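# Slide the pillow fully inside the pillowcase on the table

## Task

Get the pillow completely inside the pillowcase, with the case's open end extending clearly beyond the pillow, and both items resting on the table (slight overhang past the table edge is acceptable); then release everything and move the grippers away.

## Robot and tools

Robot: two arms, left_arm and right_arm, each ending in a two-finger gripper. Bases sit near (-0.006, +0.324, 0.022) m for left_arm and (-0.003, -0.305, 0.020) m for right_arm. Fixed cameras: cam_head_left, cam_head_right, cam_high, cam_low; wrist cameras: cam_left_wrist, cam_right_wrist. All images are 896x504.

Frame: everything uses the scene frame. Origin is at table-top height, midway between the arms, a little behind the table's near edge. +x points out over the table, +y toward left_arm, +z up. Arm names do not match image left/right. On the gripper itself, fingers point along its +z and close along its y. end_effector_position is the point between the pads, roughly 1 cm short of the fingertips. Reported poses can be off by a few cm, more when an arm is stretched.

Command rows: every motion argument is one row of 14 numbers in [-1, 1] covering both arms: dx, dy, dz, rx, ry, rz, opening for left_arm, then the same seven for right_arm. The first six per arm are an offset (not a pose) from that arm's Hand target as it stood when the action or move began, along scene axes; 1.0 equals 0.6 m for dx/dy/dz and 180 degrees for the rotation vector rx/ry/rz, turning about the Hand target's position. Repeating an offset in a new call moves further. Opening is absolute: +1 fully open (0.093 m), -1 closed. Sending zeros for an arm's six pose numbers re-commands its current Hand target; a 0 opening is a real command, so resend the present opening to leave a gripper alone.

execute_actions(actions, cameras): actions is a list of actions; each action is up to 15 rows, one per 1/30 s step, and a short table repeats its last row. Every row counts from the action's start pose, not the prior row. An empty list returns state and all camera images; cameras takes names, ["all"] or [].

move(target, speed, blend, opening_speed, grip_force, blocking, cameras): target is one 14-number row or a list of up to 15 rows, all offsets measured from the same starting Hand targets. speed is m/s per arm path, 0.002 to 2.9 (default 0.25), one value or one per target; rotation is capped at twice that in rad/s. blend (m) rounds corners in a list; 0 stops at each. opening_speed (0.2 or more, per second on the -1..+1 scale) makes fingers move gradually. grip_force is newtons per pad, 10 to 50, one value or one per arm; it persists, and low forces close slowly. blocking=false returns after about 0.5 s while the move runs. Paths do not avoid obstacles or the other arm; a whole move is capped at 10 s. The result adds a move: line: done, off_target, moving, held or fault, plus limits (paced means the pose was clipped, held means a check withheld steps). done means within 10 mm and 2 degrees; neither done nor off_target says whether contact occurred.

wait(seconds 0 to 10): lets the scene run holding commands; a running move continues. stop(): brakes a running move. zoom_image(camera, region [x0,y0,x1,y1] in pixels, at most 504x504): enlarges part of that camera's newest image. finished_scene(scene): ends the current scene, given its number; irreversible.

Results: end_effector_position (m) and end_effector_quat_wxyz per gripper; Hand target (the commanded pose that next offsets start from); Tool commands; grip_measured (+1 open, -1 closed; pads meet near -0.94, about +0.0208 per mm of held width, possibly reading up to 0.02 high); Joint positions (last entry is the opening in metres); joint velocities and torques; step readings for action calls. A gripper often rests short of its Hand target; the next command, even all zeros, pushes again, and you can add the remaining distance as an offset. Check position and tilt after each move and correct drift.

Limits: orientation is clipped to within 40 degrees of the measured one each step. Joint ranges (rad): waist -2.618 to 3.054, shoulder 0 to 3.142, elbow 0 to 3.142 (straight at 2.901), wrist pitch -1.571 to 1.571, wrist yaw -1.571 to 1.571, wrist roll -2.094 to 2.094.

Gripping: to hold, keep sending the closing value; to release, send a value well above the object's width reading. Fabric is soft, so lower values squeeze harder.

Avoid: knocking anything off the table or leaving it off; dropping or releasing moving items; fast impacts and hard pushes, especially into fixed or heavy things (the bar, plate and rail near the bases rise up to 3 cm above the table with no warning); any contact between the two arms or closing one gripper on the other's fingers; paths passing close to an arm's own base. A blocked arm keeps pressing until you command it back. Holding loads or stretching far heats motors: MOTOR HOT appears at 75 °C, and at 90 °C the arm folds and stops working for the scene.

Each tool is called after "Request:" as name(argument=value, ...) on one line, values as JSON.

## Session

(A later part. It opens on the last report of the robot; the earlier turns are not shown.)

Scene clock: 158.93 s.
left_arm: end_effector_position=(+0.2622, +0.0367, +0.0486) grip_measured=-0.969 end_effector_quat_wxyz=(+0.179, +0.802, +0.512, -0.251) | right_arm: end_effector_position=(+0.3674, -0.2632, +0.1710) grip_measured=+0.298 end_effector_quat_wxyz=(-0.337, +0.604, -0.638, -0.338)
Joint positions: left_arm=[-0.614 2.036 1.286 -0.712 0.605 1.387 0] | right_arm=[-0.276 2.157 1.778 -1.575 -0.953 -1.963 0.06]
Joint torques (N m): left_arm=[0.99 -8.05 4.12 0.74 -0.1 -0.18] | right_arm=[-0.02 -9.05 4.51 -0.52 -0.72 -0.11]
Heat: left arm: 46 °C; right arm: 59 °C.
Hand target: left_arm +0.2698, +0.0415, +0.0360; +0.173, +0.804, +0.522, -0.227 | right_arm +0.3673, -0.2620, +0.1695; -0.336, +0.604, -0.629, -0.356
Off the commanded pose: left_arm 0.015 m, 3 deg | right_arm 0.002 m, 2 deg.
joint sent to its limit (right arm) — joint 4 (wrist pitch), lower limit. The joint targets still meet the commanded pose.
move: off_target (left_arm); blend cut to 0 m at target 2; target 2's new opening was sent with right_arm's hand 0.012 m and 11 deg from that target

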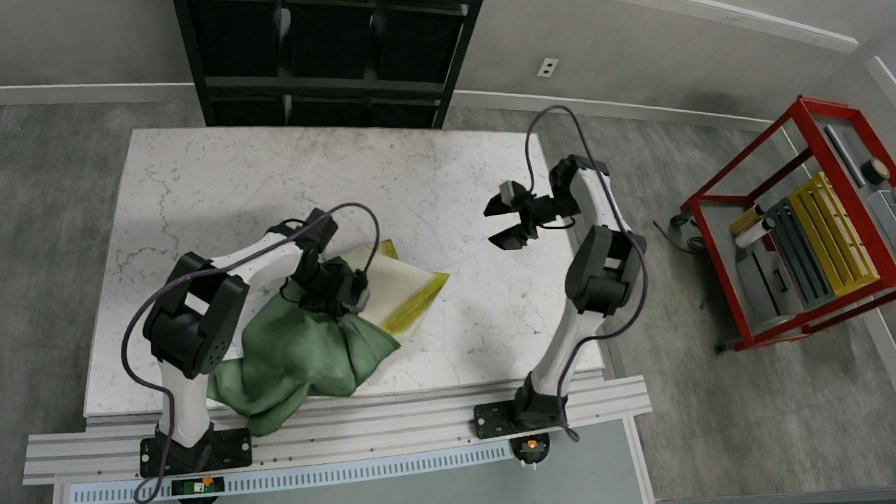

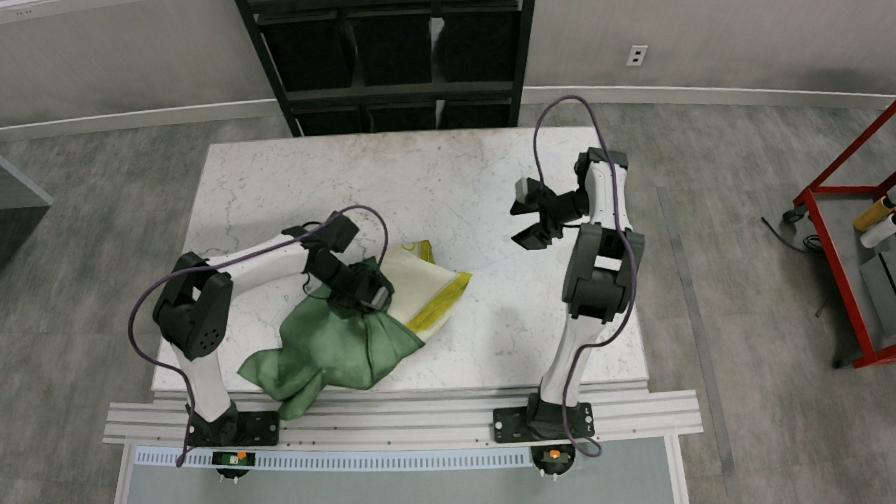

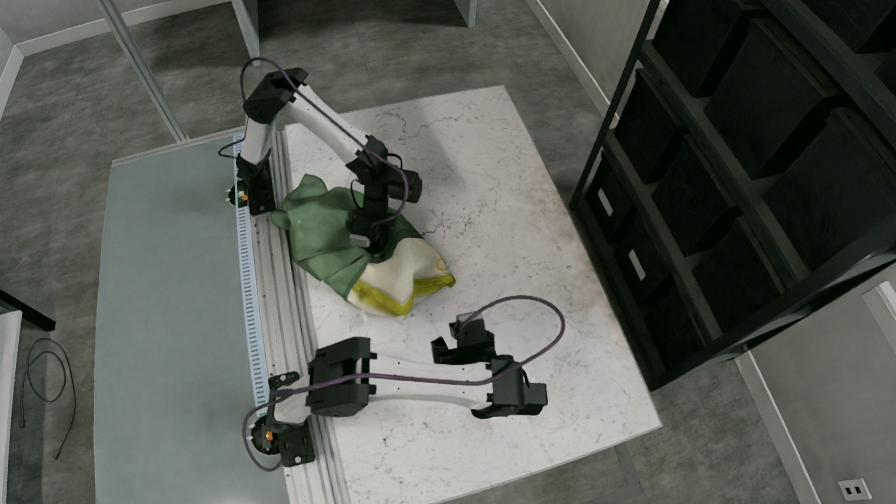

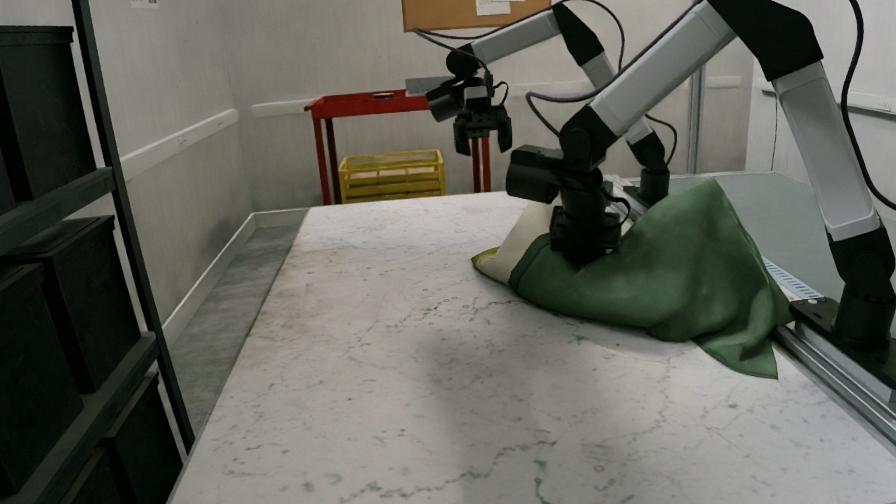

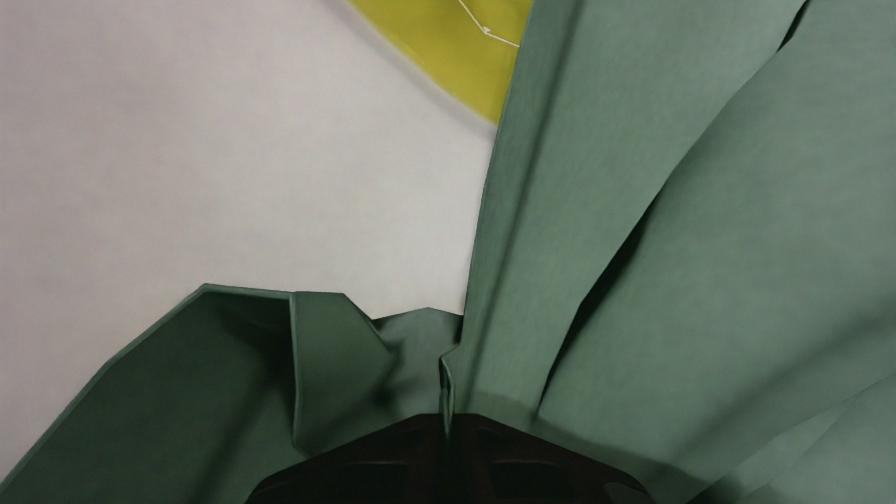

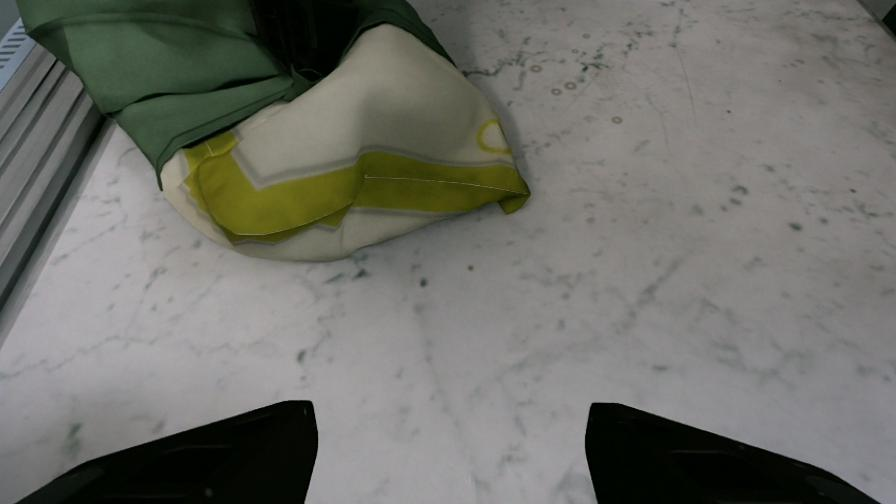

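Request:
move(target=[[0.12,0.2,0.6,0,0,0,-1,0,0,0.1,0,0,0,0.3],[0.16,0.2,0.72,0,0,0,-1,0,0,0.1,0,0,0,0.3],[0.14,-0.03,0.35,0,0,0,-1,0,0,0.1,0,0,0,0.3],[0.1,-0.17,0.02,0,0,0,-1,0,0,0.1,0,0,0,0.3]], speed=0.2, blend=[0.04,0,0.06,0], cameras=["cam_head_left","cam_head_right","cam_high","cam_low","cam_left_wrist","cam_right_wrist"])

Scene clock: 171.77 s.
left_arm: end_effector_position=(+0.3250, -0.0566, +0.0659) grip_measured=-0.969 end_effector_quat_wxyz=(+0.173, +0.802, +0.519, -0.240) | right_arm: end_effector_position=(+0.3658, -0.2608, +0.2127) grip_measured=+0.298 end_effector_quat_wxyz=(+0.354, -0.584, +0.658, +0.316)
Joint positions: left_arm=[-0.716 2.391 1.946 -0.953 0.562 1.256 0] | right_arm=[-0.276 2.051 1.797 -1.575 -0.973 -1.837 0.06]
Joint torques (N m): left_arm=[0.08 -10.17 4.45 1.05 0.12 -0.2] | right_arm=[-0.44 -11.32 6.83 -0.3 -0.75 0.21]
Heat: left arm: 47 °C; right arm: 58 °C.
Hand target: left_arm +0.3297, -0.0605, +0.0479; +0.173, +0.804, +0.522, -0.227 | right_arm +0.3673, -0.2620, +0.2295; +0.336, -0.604, +0.629, +0.356
Off the commanded pose: left_arm 0.019 m, 1 deg | right_arm 0.017 m, 6 deg.
joint sent to its limit (right arm) — joint 4 (wrist pitch), lower limit. The joint targets are off in orientation, not in position.
move: off_target (left_arm, right_arm); blend cut to 0.0379 m at target 1; limits=paced

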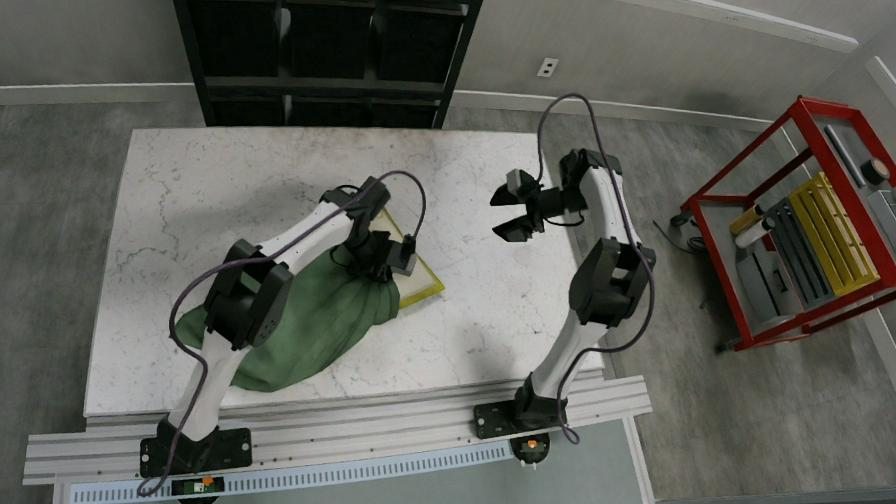

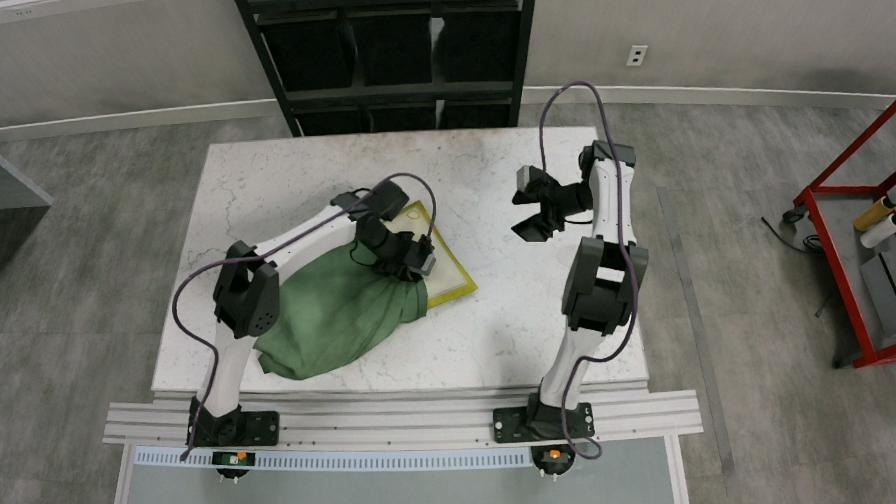

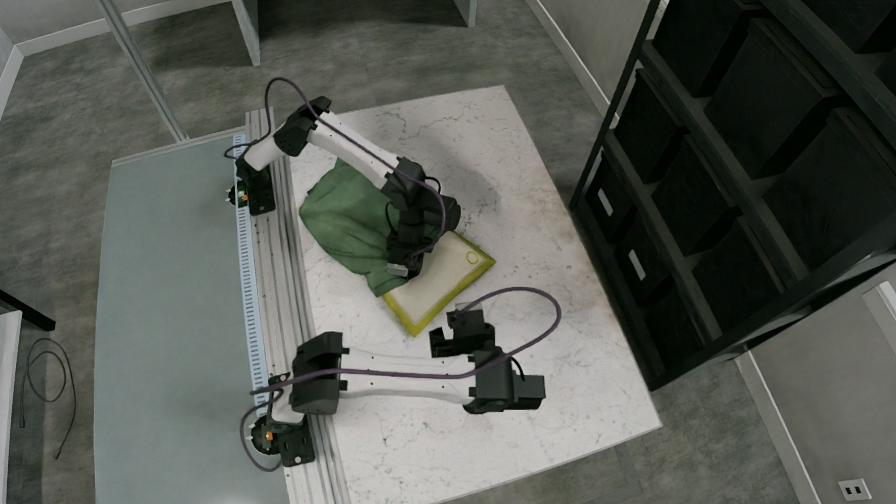

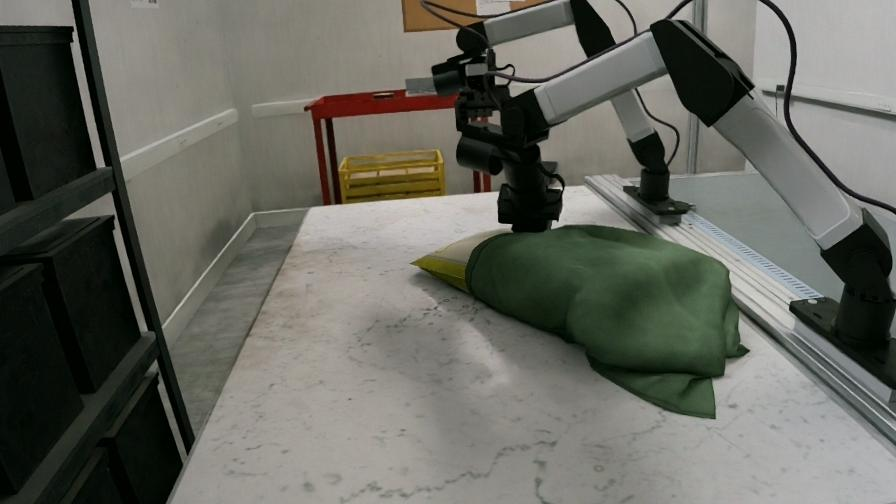

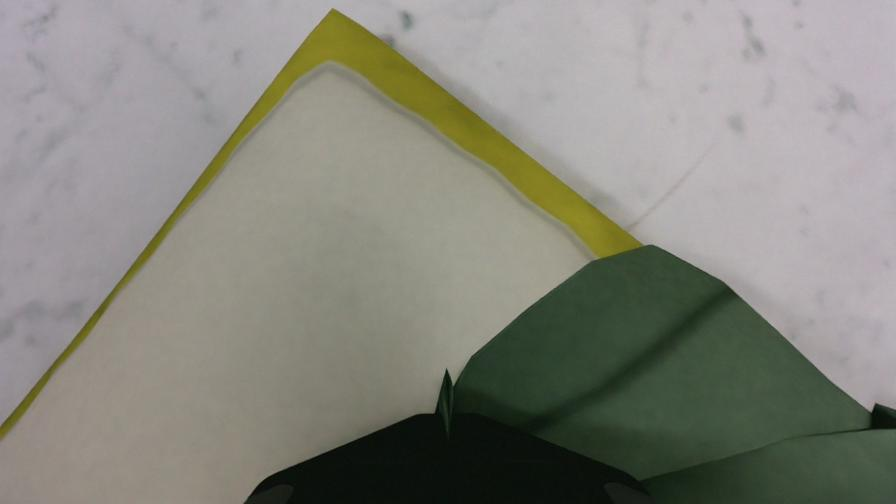

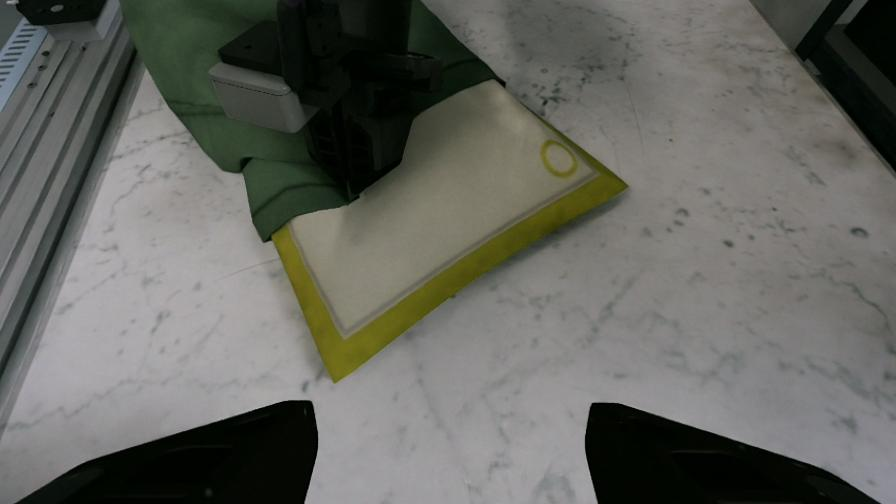

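Request:
move(target=[[0,0,0.2,0,0,0,-1,0.13,0.12,0.0,0.055,0,-0.03,0.3],[0,0,0.2,0,0,0,-1,0.13,0.12,-0.3,0.055,0,-0.03,0.3]], speed=0.2, blend=0.02, cameras=["cam_head_left","cam_head_right","cam_low","cam_left_wrist","cam_right_wrist"])

Scene clock: 189.43 s.
left_arm: end_effector_position=(+0.3259, -0.0555, +0.1600) grip_measured=-0.969 end_effector_quat_wxyz=(+0.160, +0.801, +0.526, -0.236) | right_arm: end_effector_position=(+0.4454, -0.1918, +0.0492) grip_measured=+0.298 end_effector_quat_wxyz=(+0.399, -0.548, +0.624, +0.388)
Joint positions: left_arm=[-0.719 2.434 2.407 -1.39 0.545 1.248 0] | right_arm=[-0.109 2.476 1.721 -0.896 -1.187 -1.57 0.06]
Joint torques (N m): left_arm=[0.18 -12.44 8.85 0.47 0.25 -0.13] | right_arm=[0.23 -11.49 4.1 0.18 -0.8 0.19]
Heat: left arm: 48 °C; right arm: 58 °C.
Hand target: left_arm +0.3297, -0.0605, +0.1679; +0.173, +0.804, +0.522, -0.227 | right_arm +0.4453, -0.1900, +0.0496; +0.403, -0.543, +0.624, +0.393
Off the commanded pose: left_arm 0.010 m, 2 deg | right_arm 0.002 m, 1 deg.
move: done
Images, in order (width x height): cam_head_left 896x504, cam_head_right 896x504, cam_low 896x504, cam_left_wrist 896x504, cam_right_wrist 896x504.

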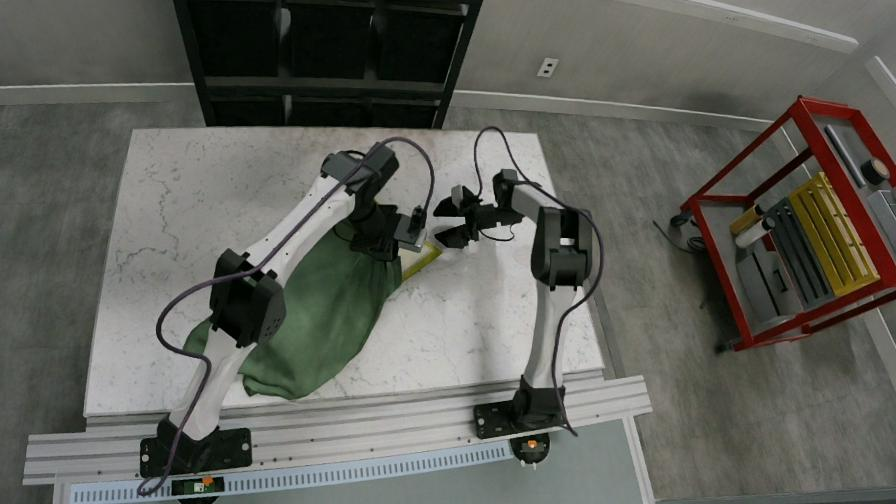

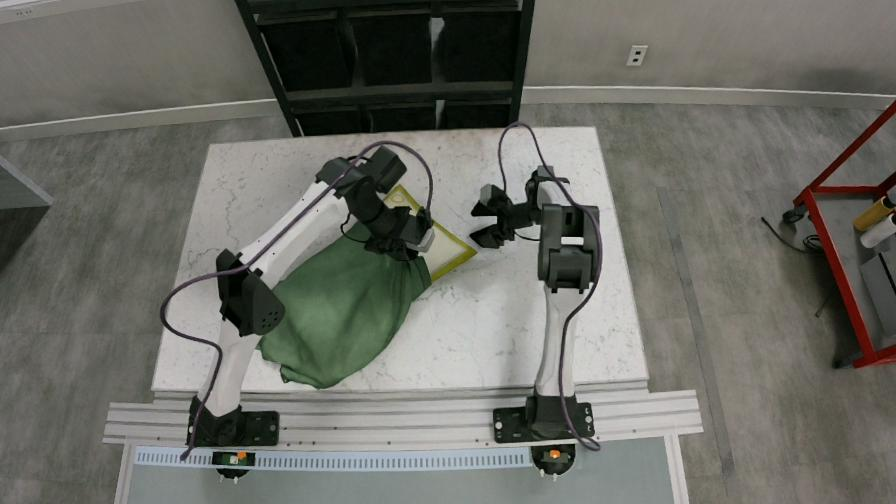

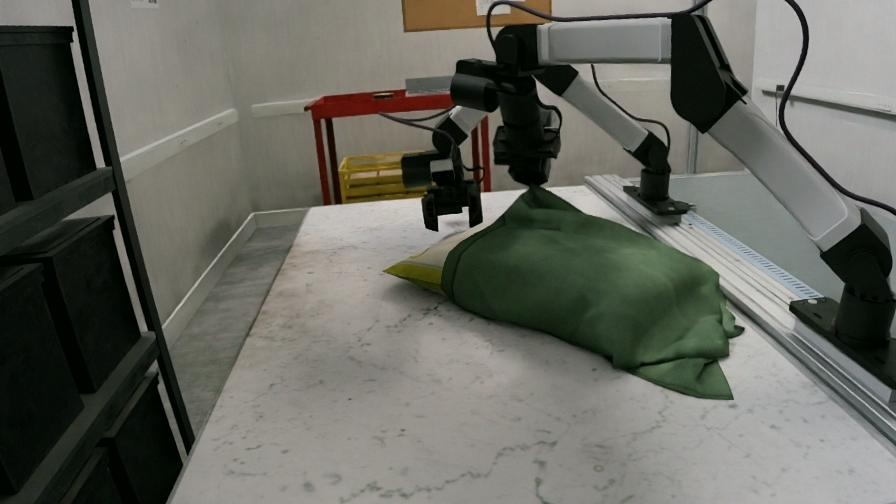

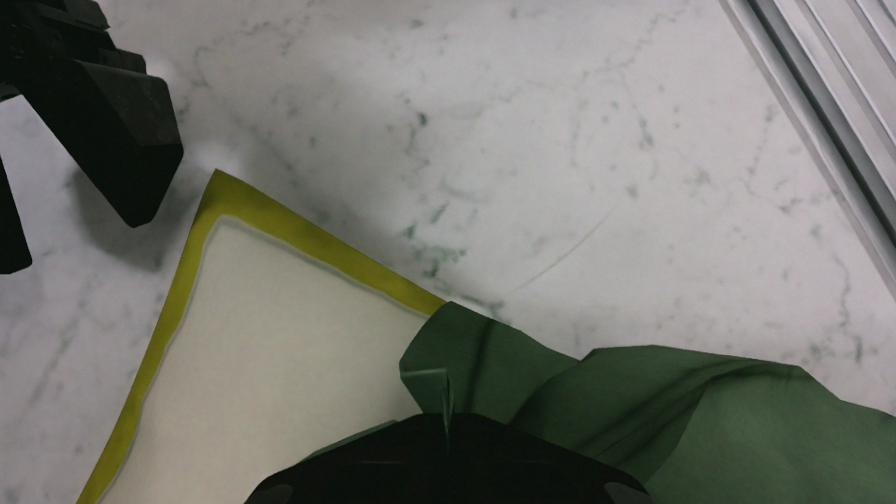

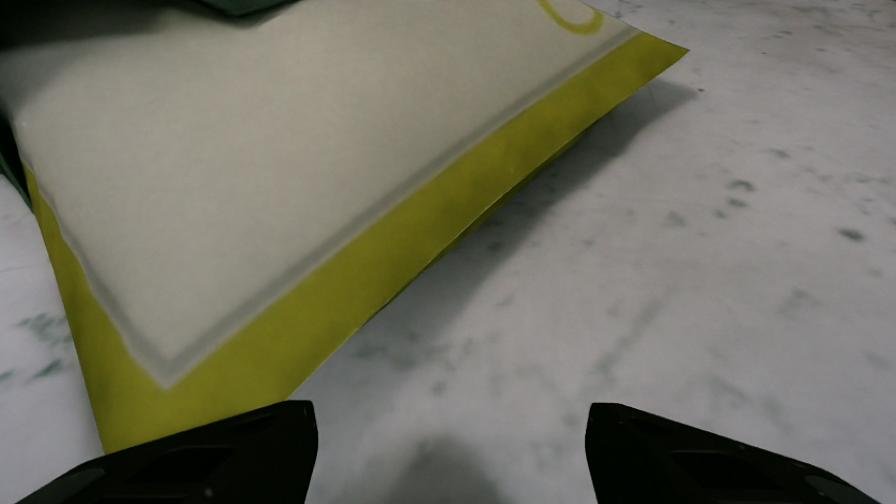

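Request:
move(target=[0,0,0.02,0,0,0,-1,-0.16,0.265,-0.015,0,0,0,0.3], speed=0.12, cameras=["cam_head_left","cam_head_right","cam_low","cam_left_wrist"])

Scene clock: 195.33 s.
left_arm: end_effector_position=(+0.3218, -0.0469, +0.1672) grip_measured=-0.969 end_effector_quat_wxyz=(+0.136, +0.802, +0.535, -0.230) | right_arm: end_effector_position=(+0.3468, -0.0364, +0.0306) grip_measured=+0.298 end_effector_quat_wxyz=(+0.391, -0.539, +0.629, +0.401)
Joint positions: left_arm=[-0.719 2.467 2.512 -1.507 0.518 1.248 0] | right_arm=[0.305 2.186 0.953 0.405 -1.054 -0.633 0.06]
Joint torques (N m): left_arm=[0.21 -12.6 9.02 0.79 0.51 -0.11] | right_arm=[1.28 -11.06 3.96 1.4 -0.22 0.23]
Heat: left arm: 50 °C; right arm: 58 °C.
Hand target: left_arm +0.3297, -0.0604, +0.1800; +0.173, +0.804, +0.522, -0.227 | right_arm +0.3492, -0.0310, +0.0405; +0.403, -0.543, +0.624, +0.393
Off the commanded pose: left_arm 0.020 m, 4 deg | right_arm 0.012 m, 2 deg.
move: off_target (left_arm, right_arm)
Images, in order (width x height): cam_head_left 896x504, cam_head_right 896x504, cam_low 896x504, cam_left_wrist 896x504.

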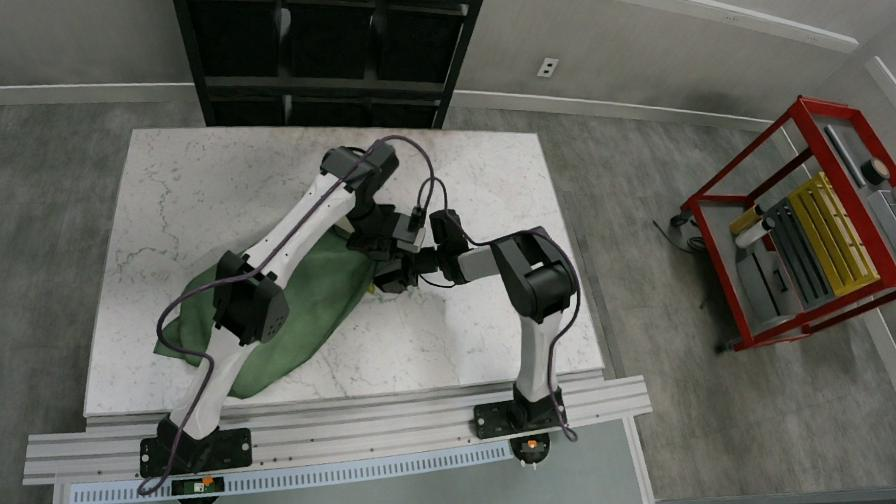

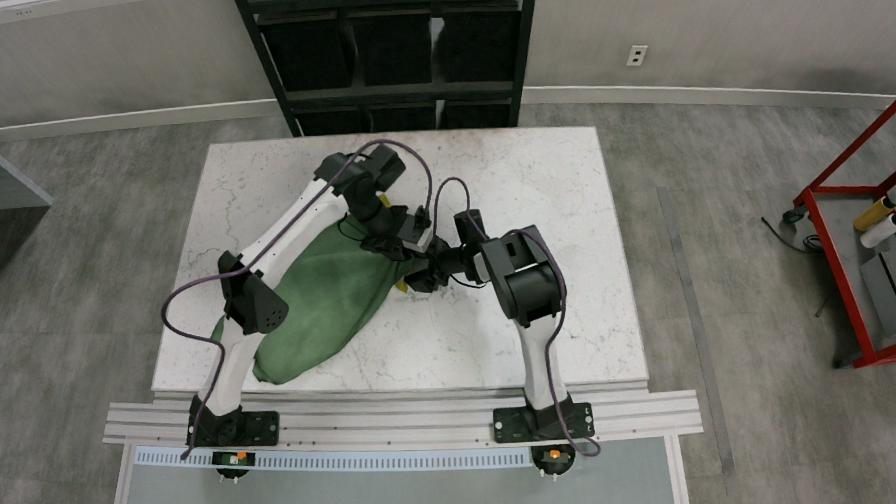

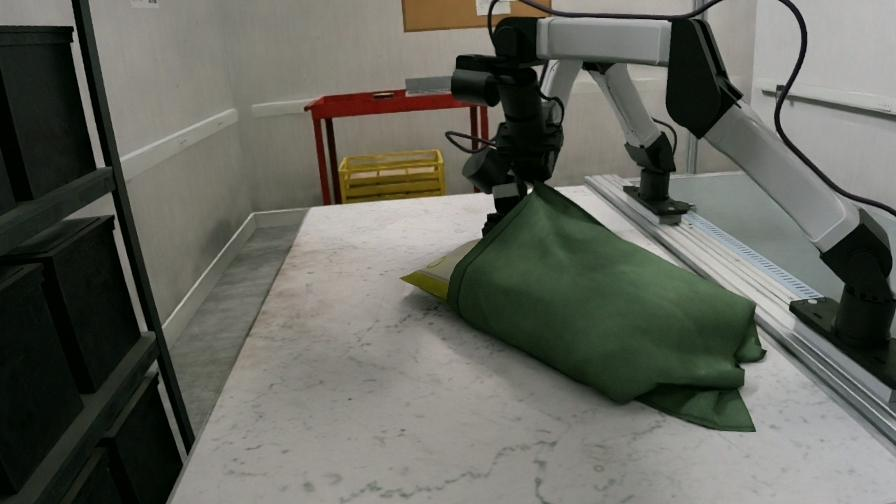

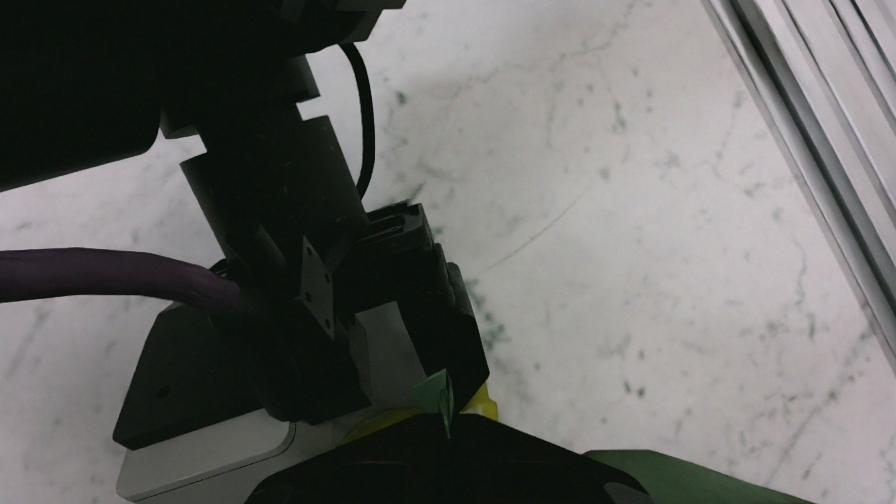

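Request:
move(target=[[0,0,0,0,0,0,-1,0.05,-0.2,0.0,0,0,0,0.3],[0,0,0,0,0,0,-1,0.235,-0.165,0.0,0,0,0,0.0],[0,0,0,0,0,0,-1,0.135,0.1,0.0,0,0,0,0.0]], speed=0.15, blend=[0.02,0,0], cameras=["cam_head_left","cam_head_right","cam_low","cam_left_wrist"])

Request:
move(target=[0,0,0,0,0,0,-1,0.05,-0.3,0.0,0,0,0,0.0], cameras=["cam_head_left","cam_head_right","cam_left_wrist","cam_right_wrist"])

Scene clock: 205.23 s.
left_arm: end_effector_position=(+0.3218, -0.0460, +0.1667) grip_measured=-0.969 end_effector_quat_wxyz=(+0.134, +0.802, +0.536, -0.228) | right_arm: end_effector_position=(+0.4297, +0.0236, +0.0249) grip_measured=+0.001 end_effector_quat_wxyz=(+0.392, -0.541, +0.629, +0.397)
Joint positions: left_arm=[-0.719 2.467 2.512 -1.51 0.513 1.248 0] | right_arm=[0.375 2.447 1.436 0.261 -0.998 -0.549 0.045]
Joint torques (N m): left_arm=[0.21 -12.66 8.94 0.82 0.55 -0.11] | right_arm=[1.03 -14.16 4.6 1.39 -0.28 0.23]
Heat: left arm: 54 °C; right arm: 59 °C.
Hand target: left_arm +0.3296, -0.0604, +0.1800; +0.173, +0.804, +0.522, -0.228 | right_arm +0.4302, +0.0290, +0.0404; +0.403, -0.543, +0.624, +0.393
Off the commanded pose: left_arm 0.021 m, 5 deg | right_arm 0.017 m, 1 deg.
move: off_target (left_arm, right_arm)
Images, in order (width x height): cam_head_left 896x504, cam_head_right 896x504, cam_low 896x504, cam_left_wrist 896x504.

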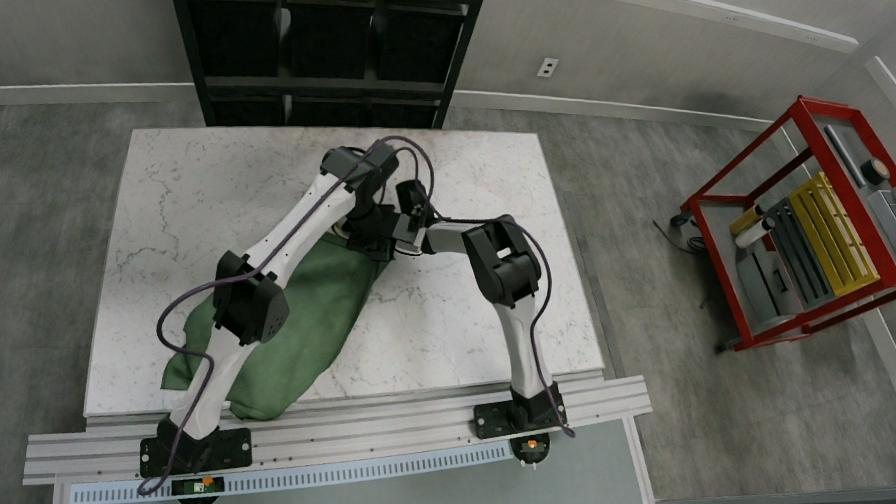

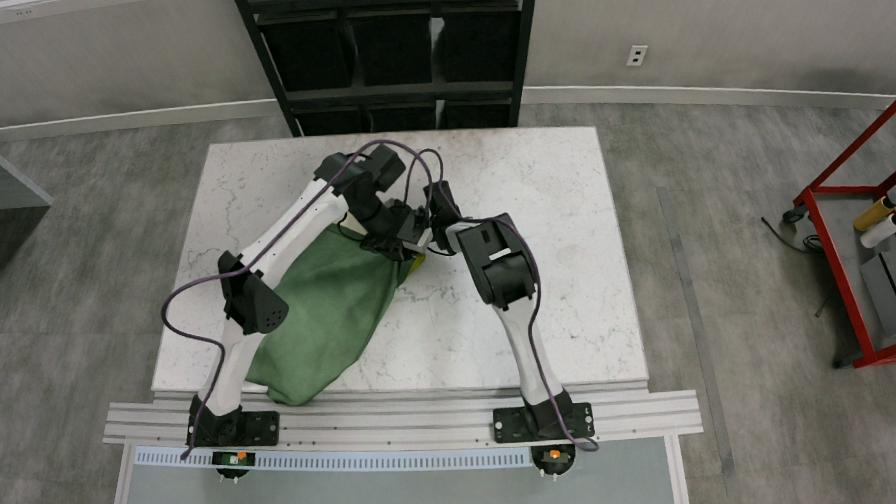

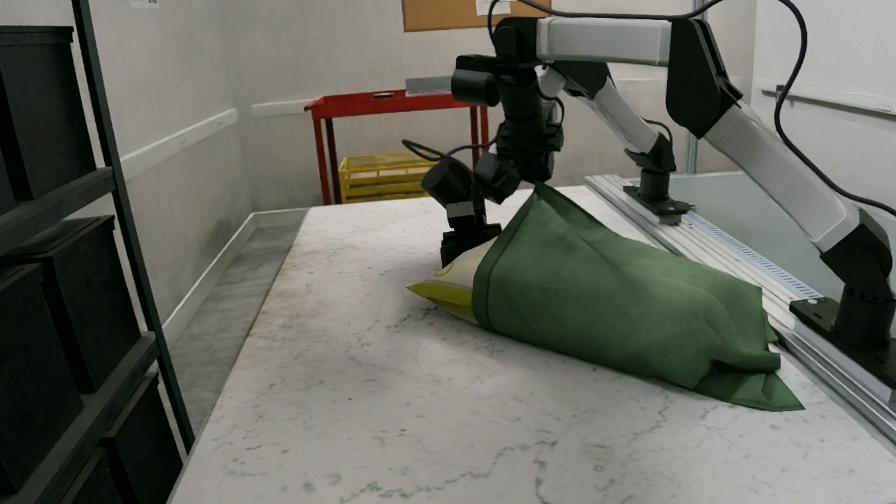

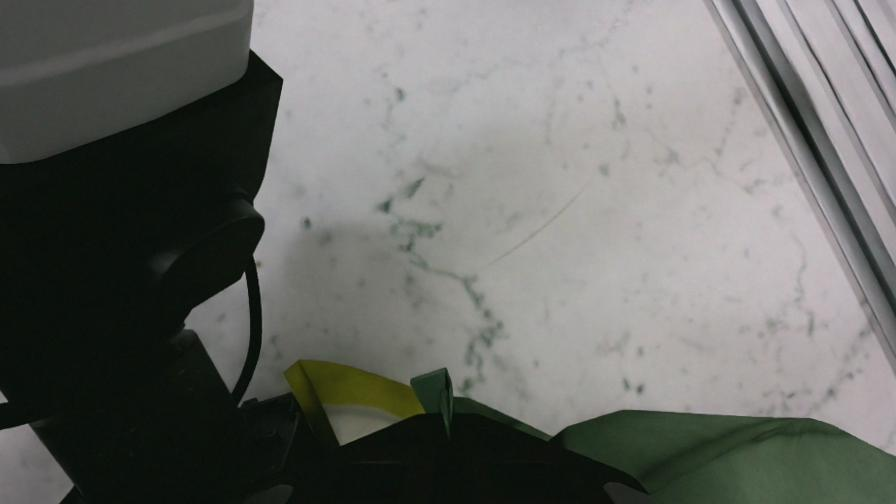

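Scene clock: 207.33 s.
left_arm: end_effector_position=(+0.3231, -0.0470, +0.1669) grip_measured=-0.969 end_effector_quat_wxyz=(+0.138, +0.802, +0.535, -0.227) | right_arm: end_effector_position=(+0.4576, -0.1521, +0.0409) grip_measured=+0.001 end_effector_quat_wxyz=(+0.399, -0.540, +0.630, +0.390)
Joint positions: left_arm=[-0.719 2.467 2.512 -1.503 0.513 1.248 0] | right_arm=[-0.018 2.461 1.649 -0.589 -1.185 -1.288 0.045]
Joint torques (N m): left_arm=[0.2 -12.64 8.99 0.76 0.54 -0.12] | right_arm=[0.12 -10.35 6.74 0.36 -0.78 -0.12]
Heat: left arm: 55 °C; right arm: 59 °C.
Hand target: left_arm +0.3297, -0.0605, +0.1800; +0.173, +0.804, +0.522, -0.227 | right_arm +0.4602, -0.1511, +0.0405; +0.403, -0.543, +0.624, +0.393
Off the commanded pose: left_arm 0.020 m, 4 deg | right_arm 0.003 m, 1 deg.
move: off_target (left_arm)
Images, in order (width x height): cam_head_left 896x504, cam_head_right 896x504, cam_left_wrist 896x504, cam_right_wrist 896x504.

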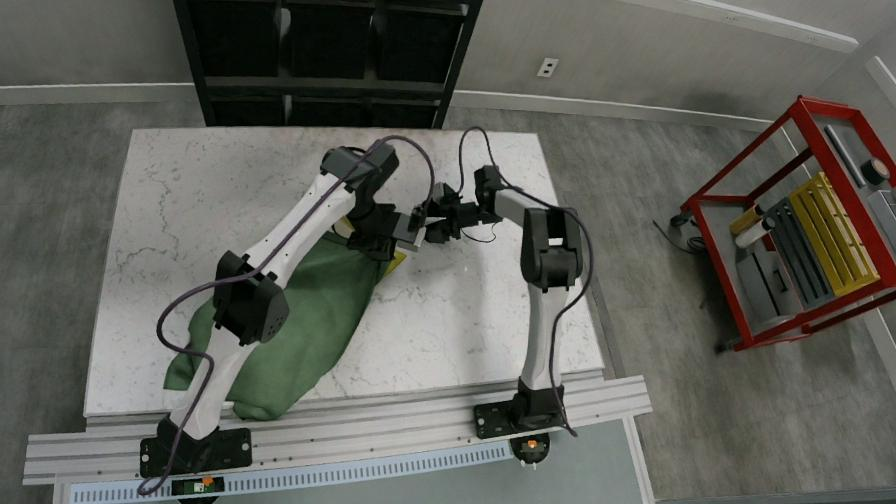

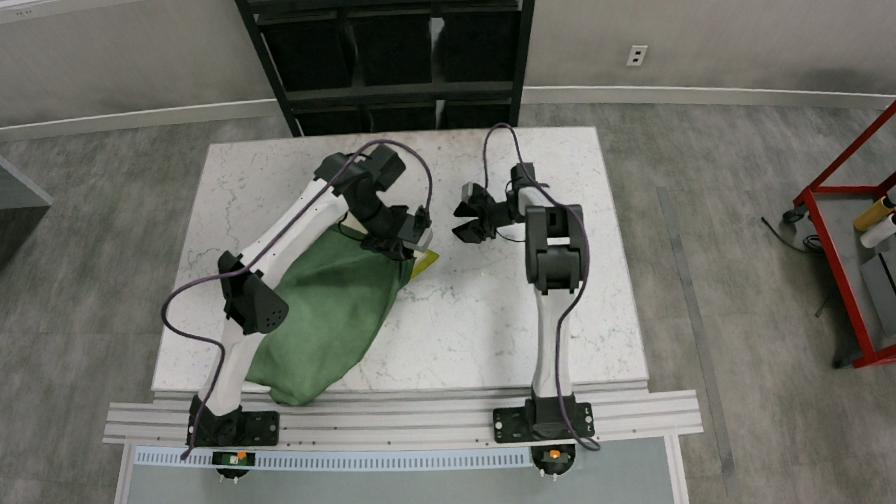

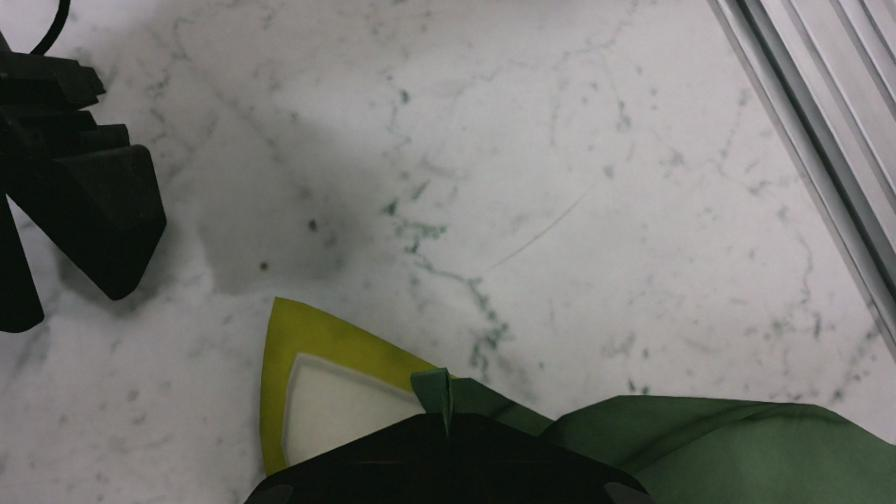

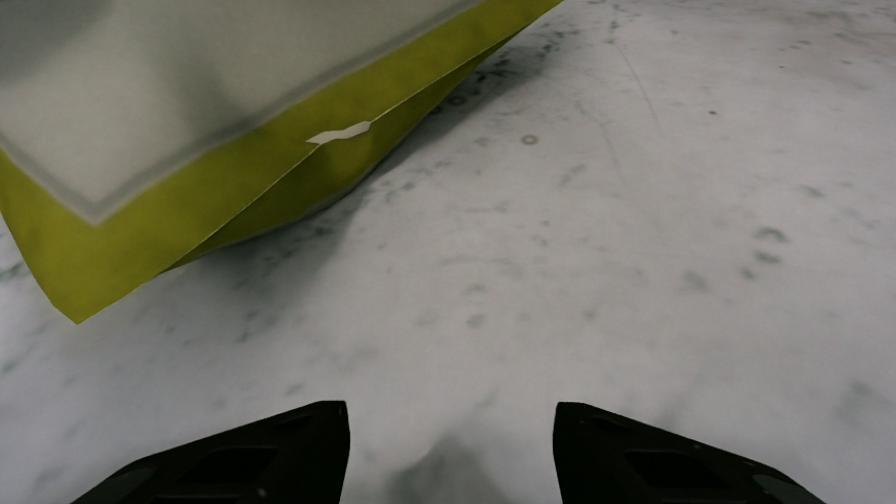

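Request:
move(target=[[0.05,0.25,0.35,0,0,0,-1,-0.16,-0.19,0.2,-0.03,0,0,0.1],[0.08,0.3,0.54,0,0,0,-1,-0.16,-0.19,0.2,-0.03,0,0,0.1],[-0.02,0.15,0.2,0,0,0,-1,-0.16,-0.19,0.2,-0.03,0,0,0.1],[-0.2,-0.02,-0.21,0,0,0,-1,-0.16,-0.19,0.2,-0.03,0,0,0.1]], speed=0.2, blend=[0.04,0,0.06,0], cameras=["cam_head_left","cam_head_right","cam_high","cam_low","cam_right_wrist"])

Scene clock: 234.23 s.
left_arm: end_effector_position=(+0.2117, -0.0712, +0.0605) grip_measured=-0.969 end_effector_quat_wxyz=(+0.176, +0.805, +0.518, -0.229) | right_arm: end_effector_position=(+0.3629, -0.2621, +0.1528) grip_measured=+0.098 end_effector_quat_wxyz=(+0.374, -0.545, +0.647, +0.380)
Joint positions: left_arm=[-0.93 2.084 1.411 -0.594 0.492 1.022 0] | right_arm=[-0.308 2.17 1.638 -1.5 -1.076 -1.956 0.05]
Joint torques (N m): left_arm=[0.01 -9.5 4.7 0.93 0.24 -0.21] | right_arm=[-0.21 -10.96 6.38 -0.63 -0.36 -0.11]
Heat: left arm: 60 °C; right arm: 61 °C.
Hand target: left_arm +0.2097, -0.0725, +0.0541; +0.173, +0.804, +0.522, -0.227 | right_arm +0.3643, -0.2651, +0.1605; +0.377, -0.561, +0.642, +0.363
Off the commanded pose: left_arm 0.007 m, 1 deg | right_arm 0.008 m, 3 deg.
elbow stopped short (left arm): the move would have taken joint 3 (elbow) straighter than the controller allows.
move: off_target (right_arm); limits=paced
Images, in order (width x height): cam_head_left 896x504, cam_head_right 896x504, cam_high 896x504, cam_low 896x504, cam_right_wrist 896x504.

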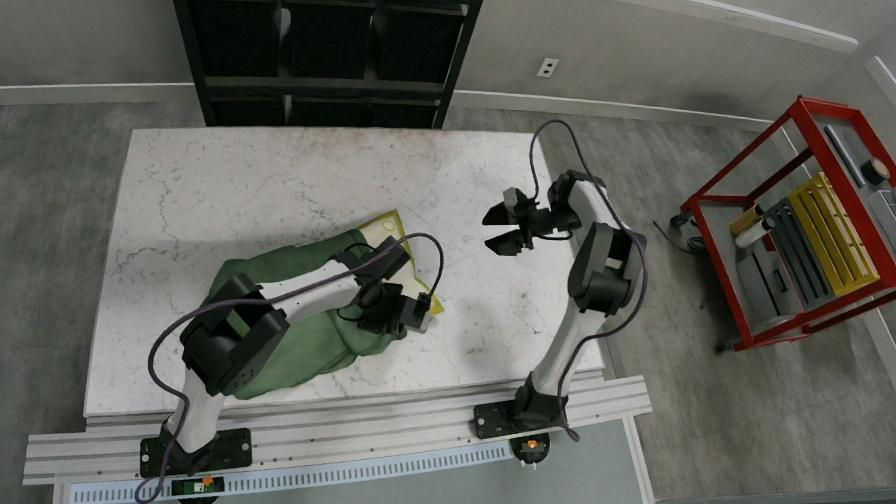

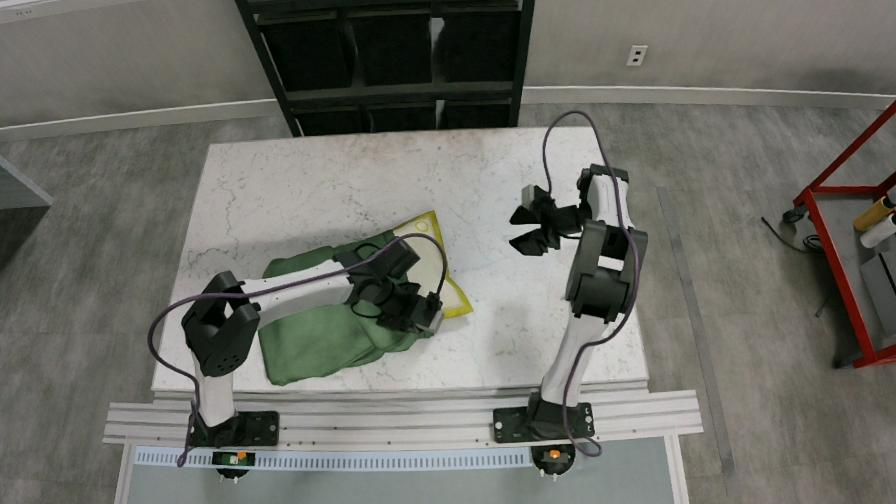

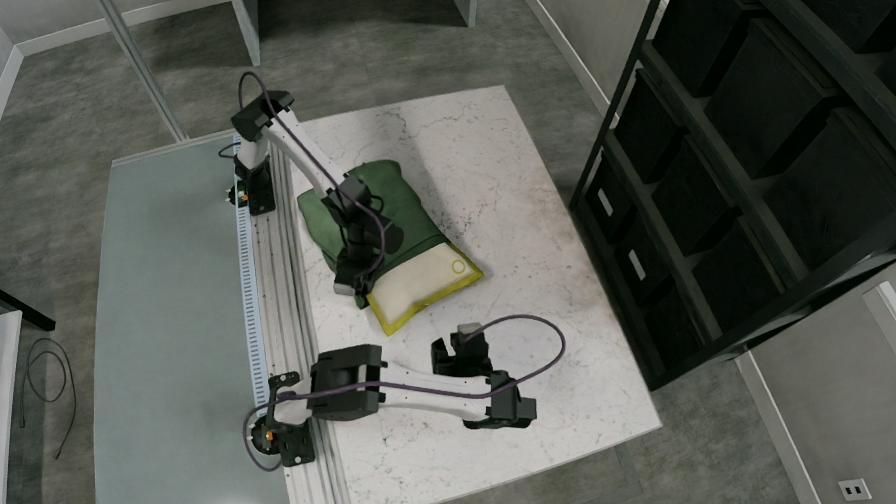

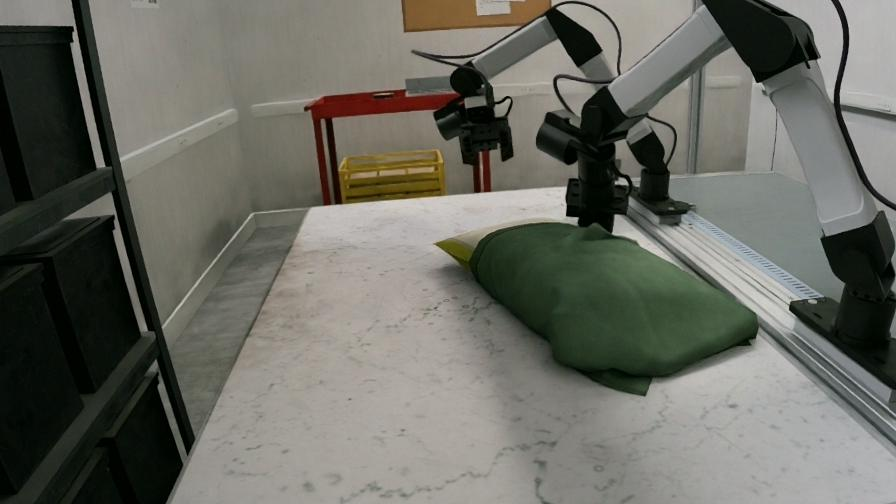

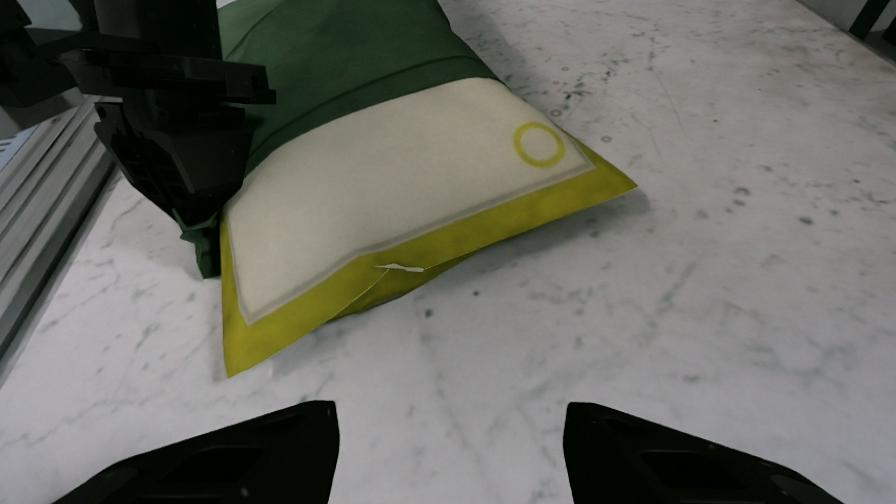

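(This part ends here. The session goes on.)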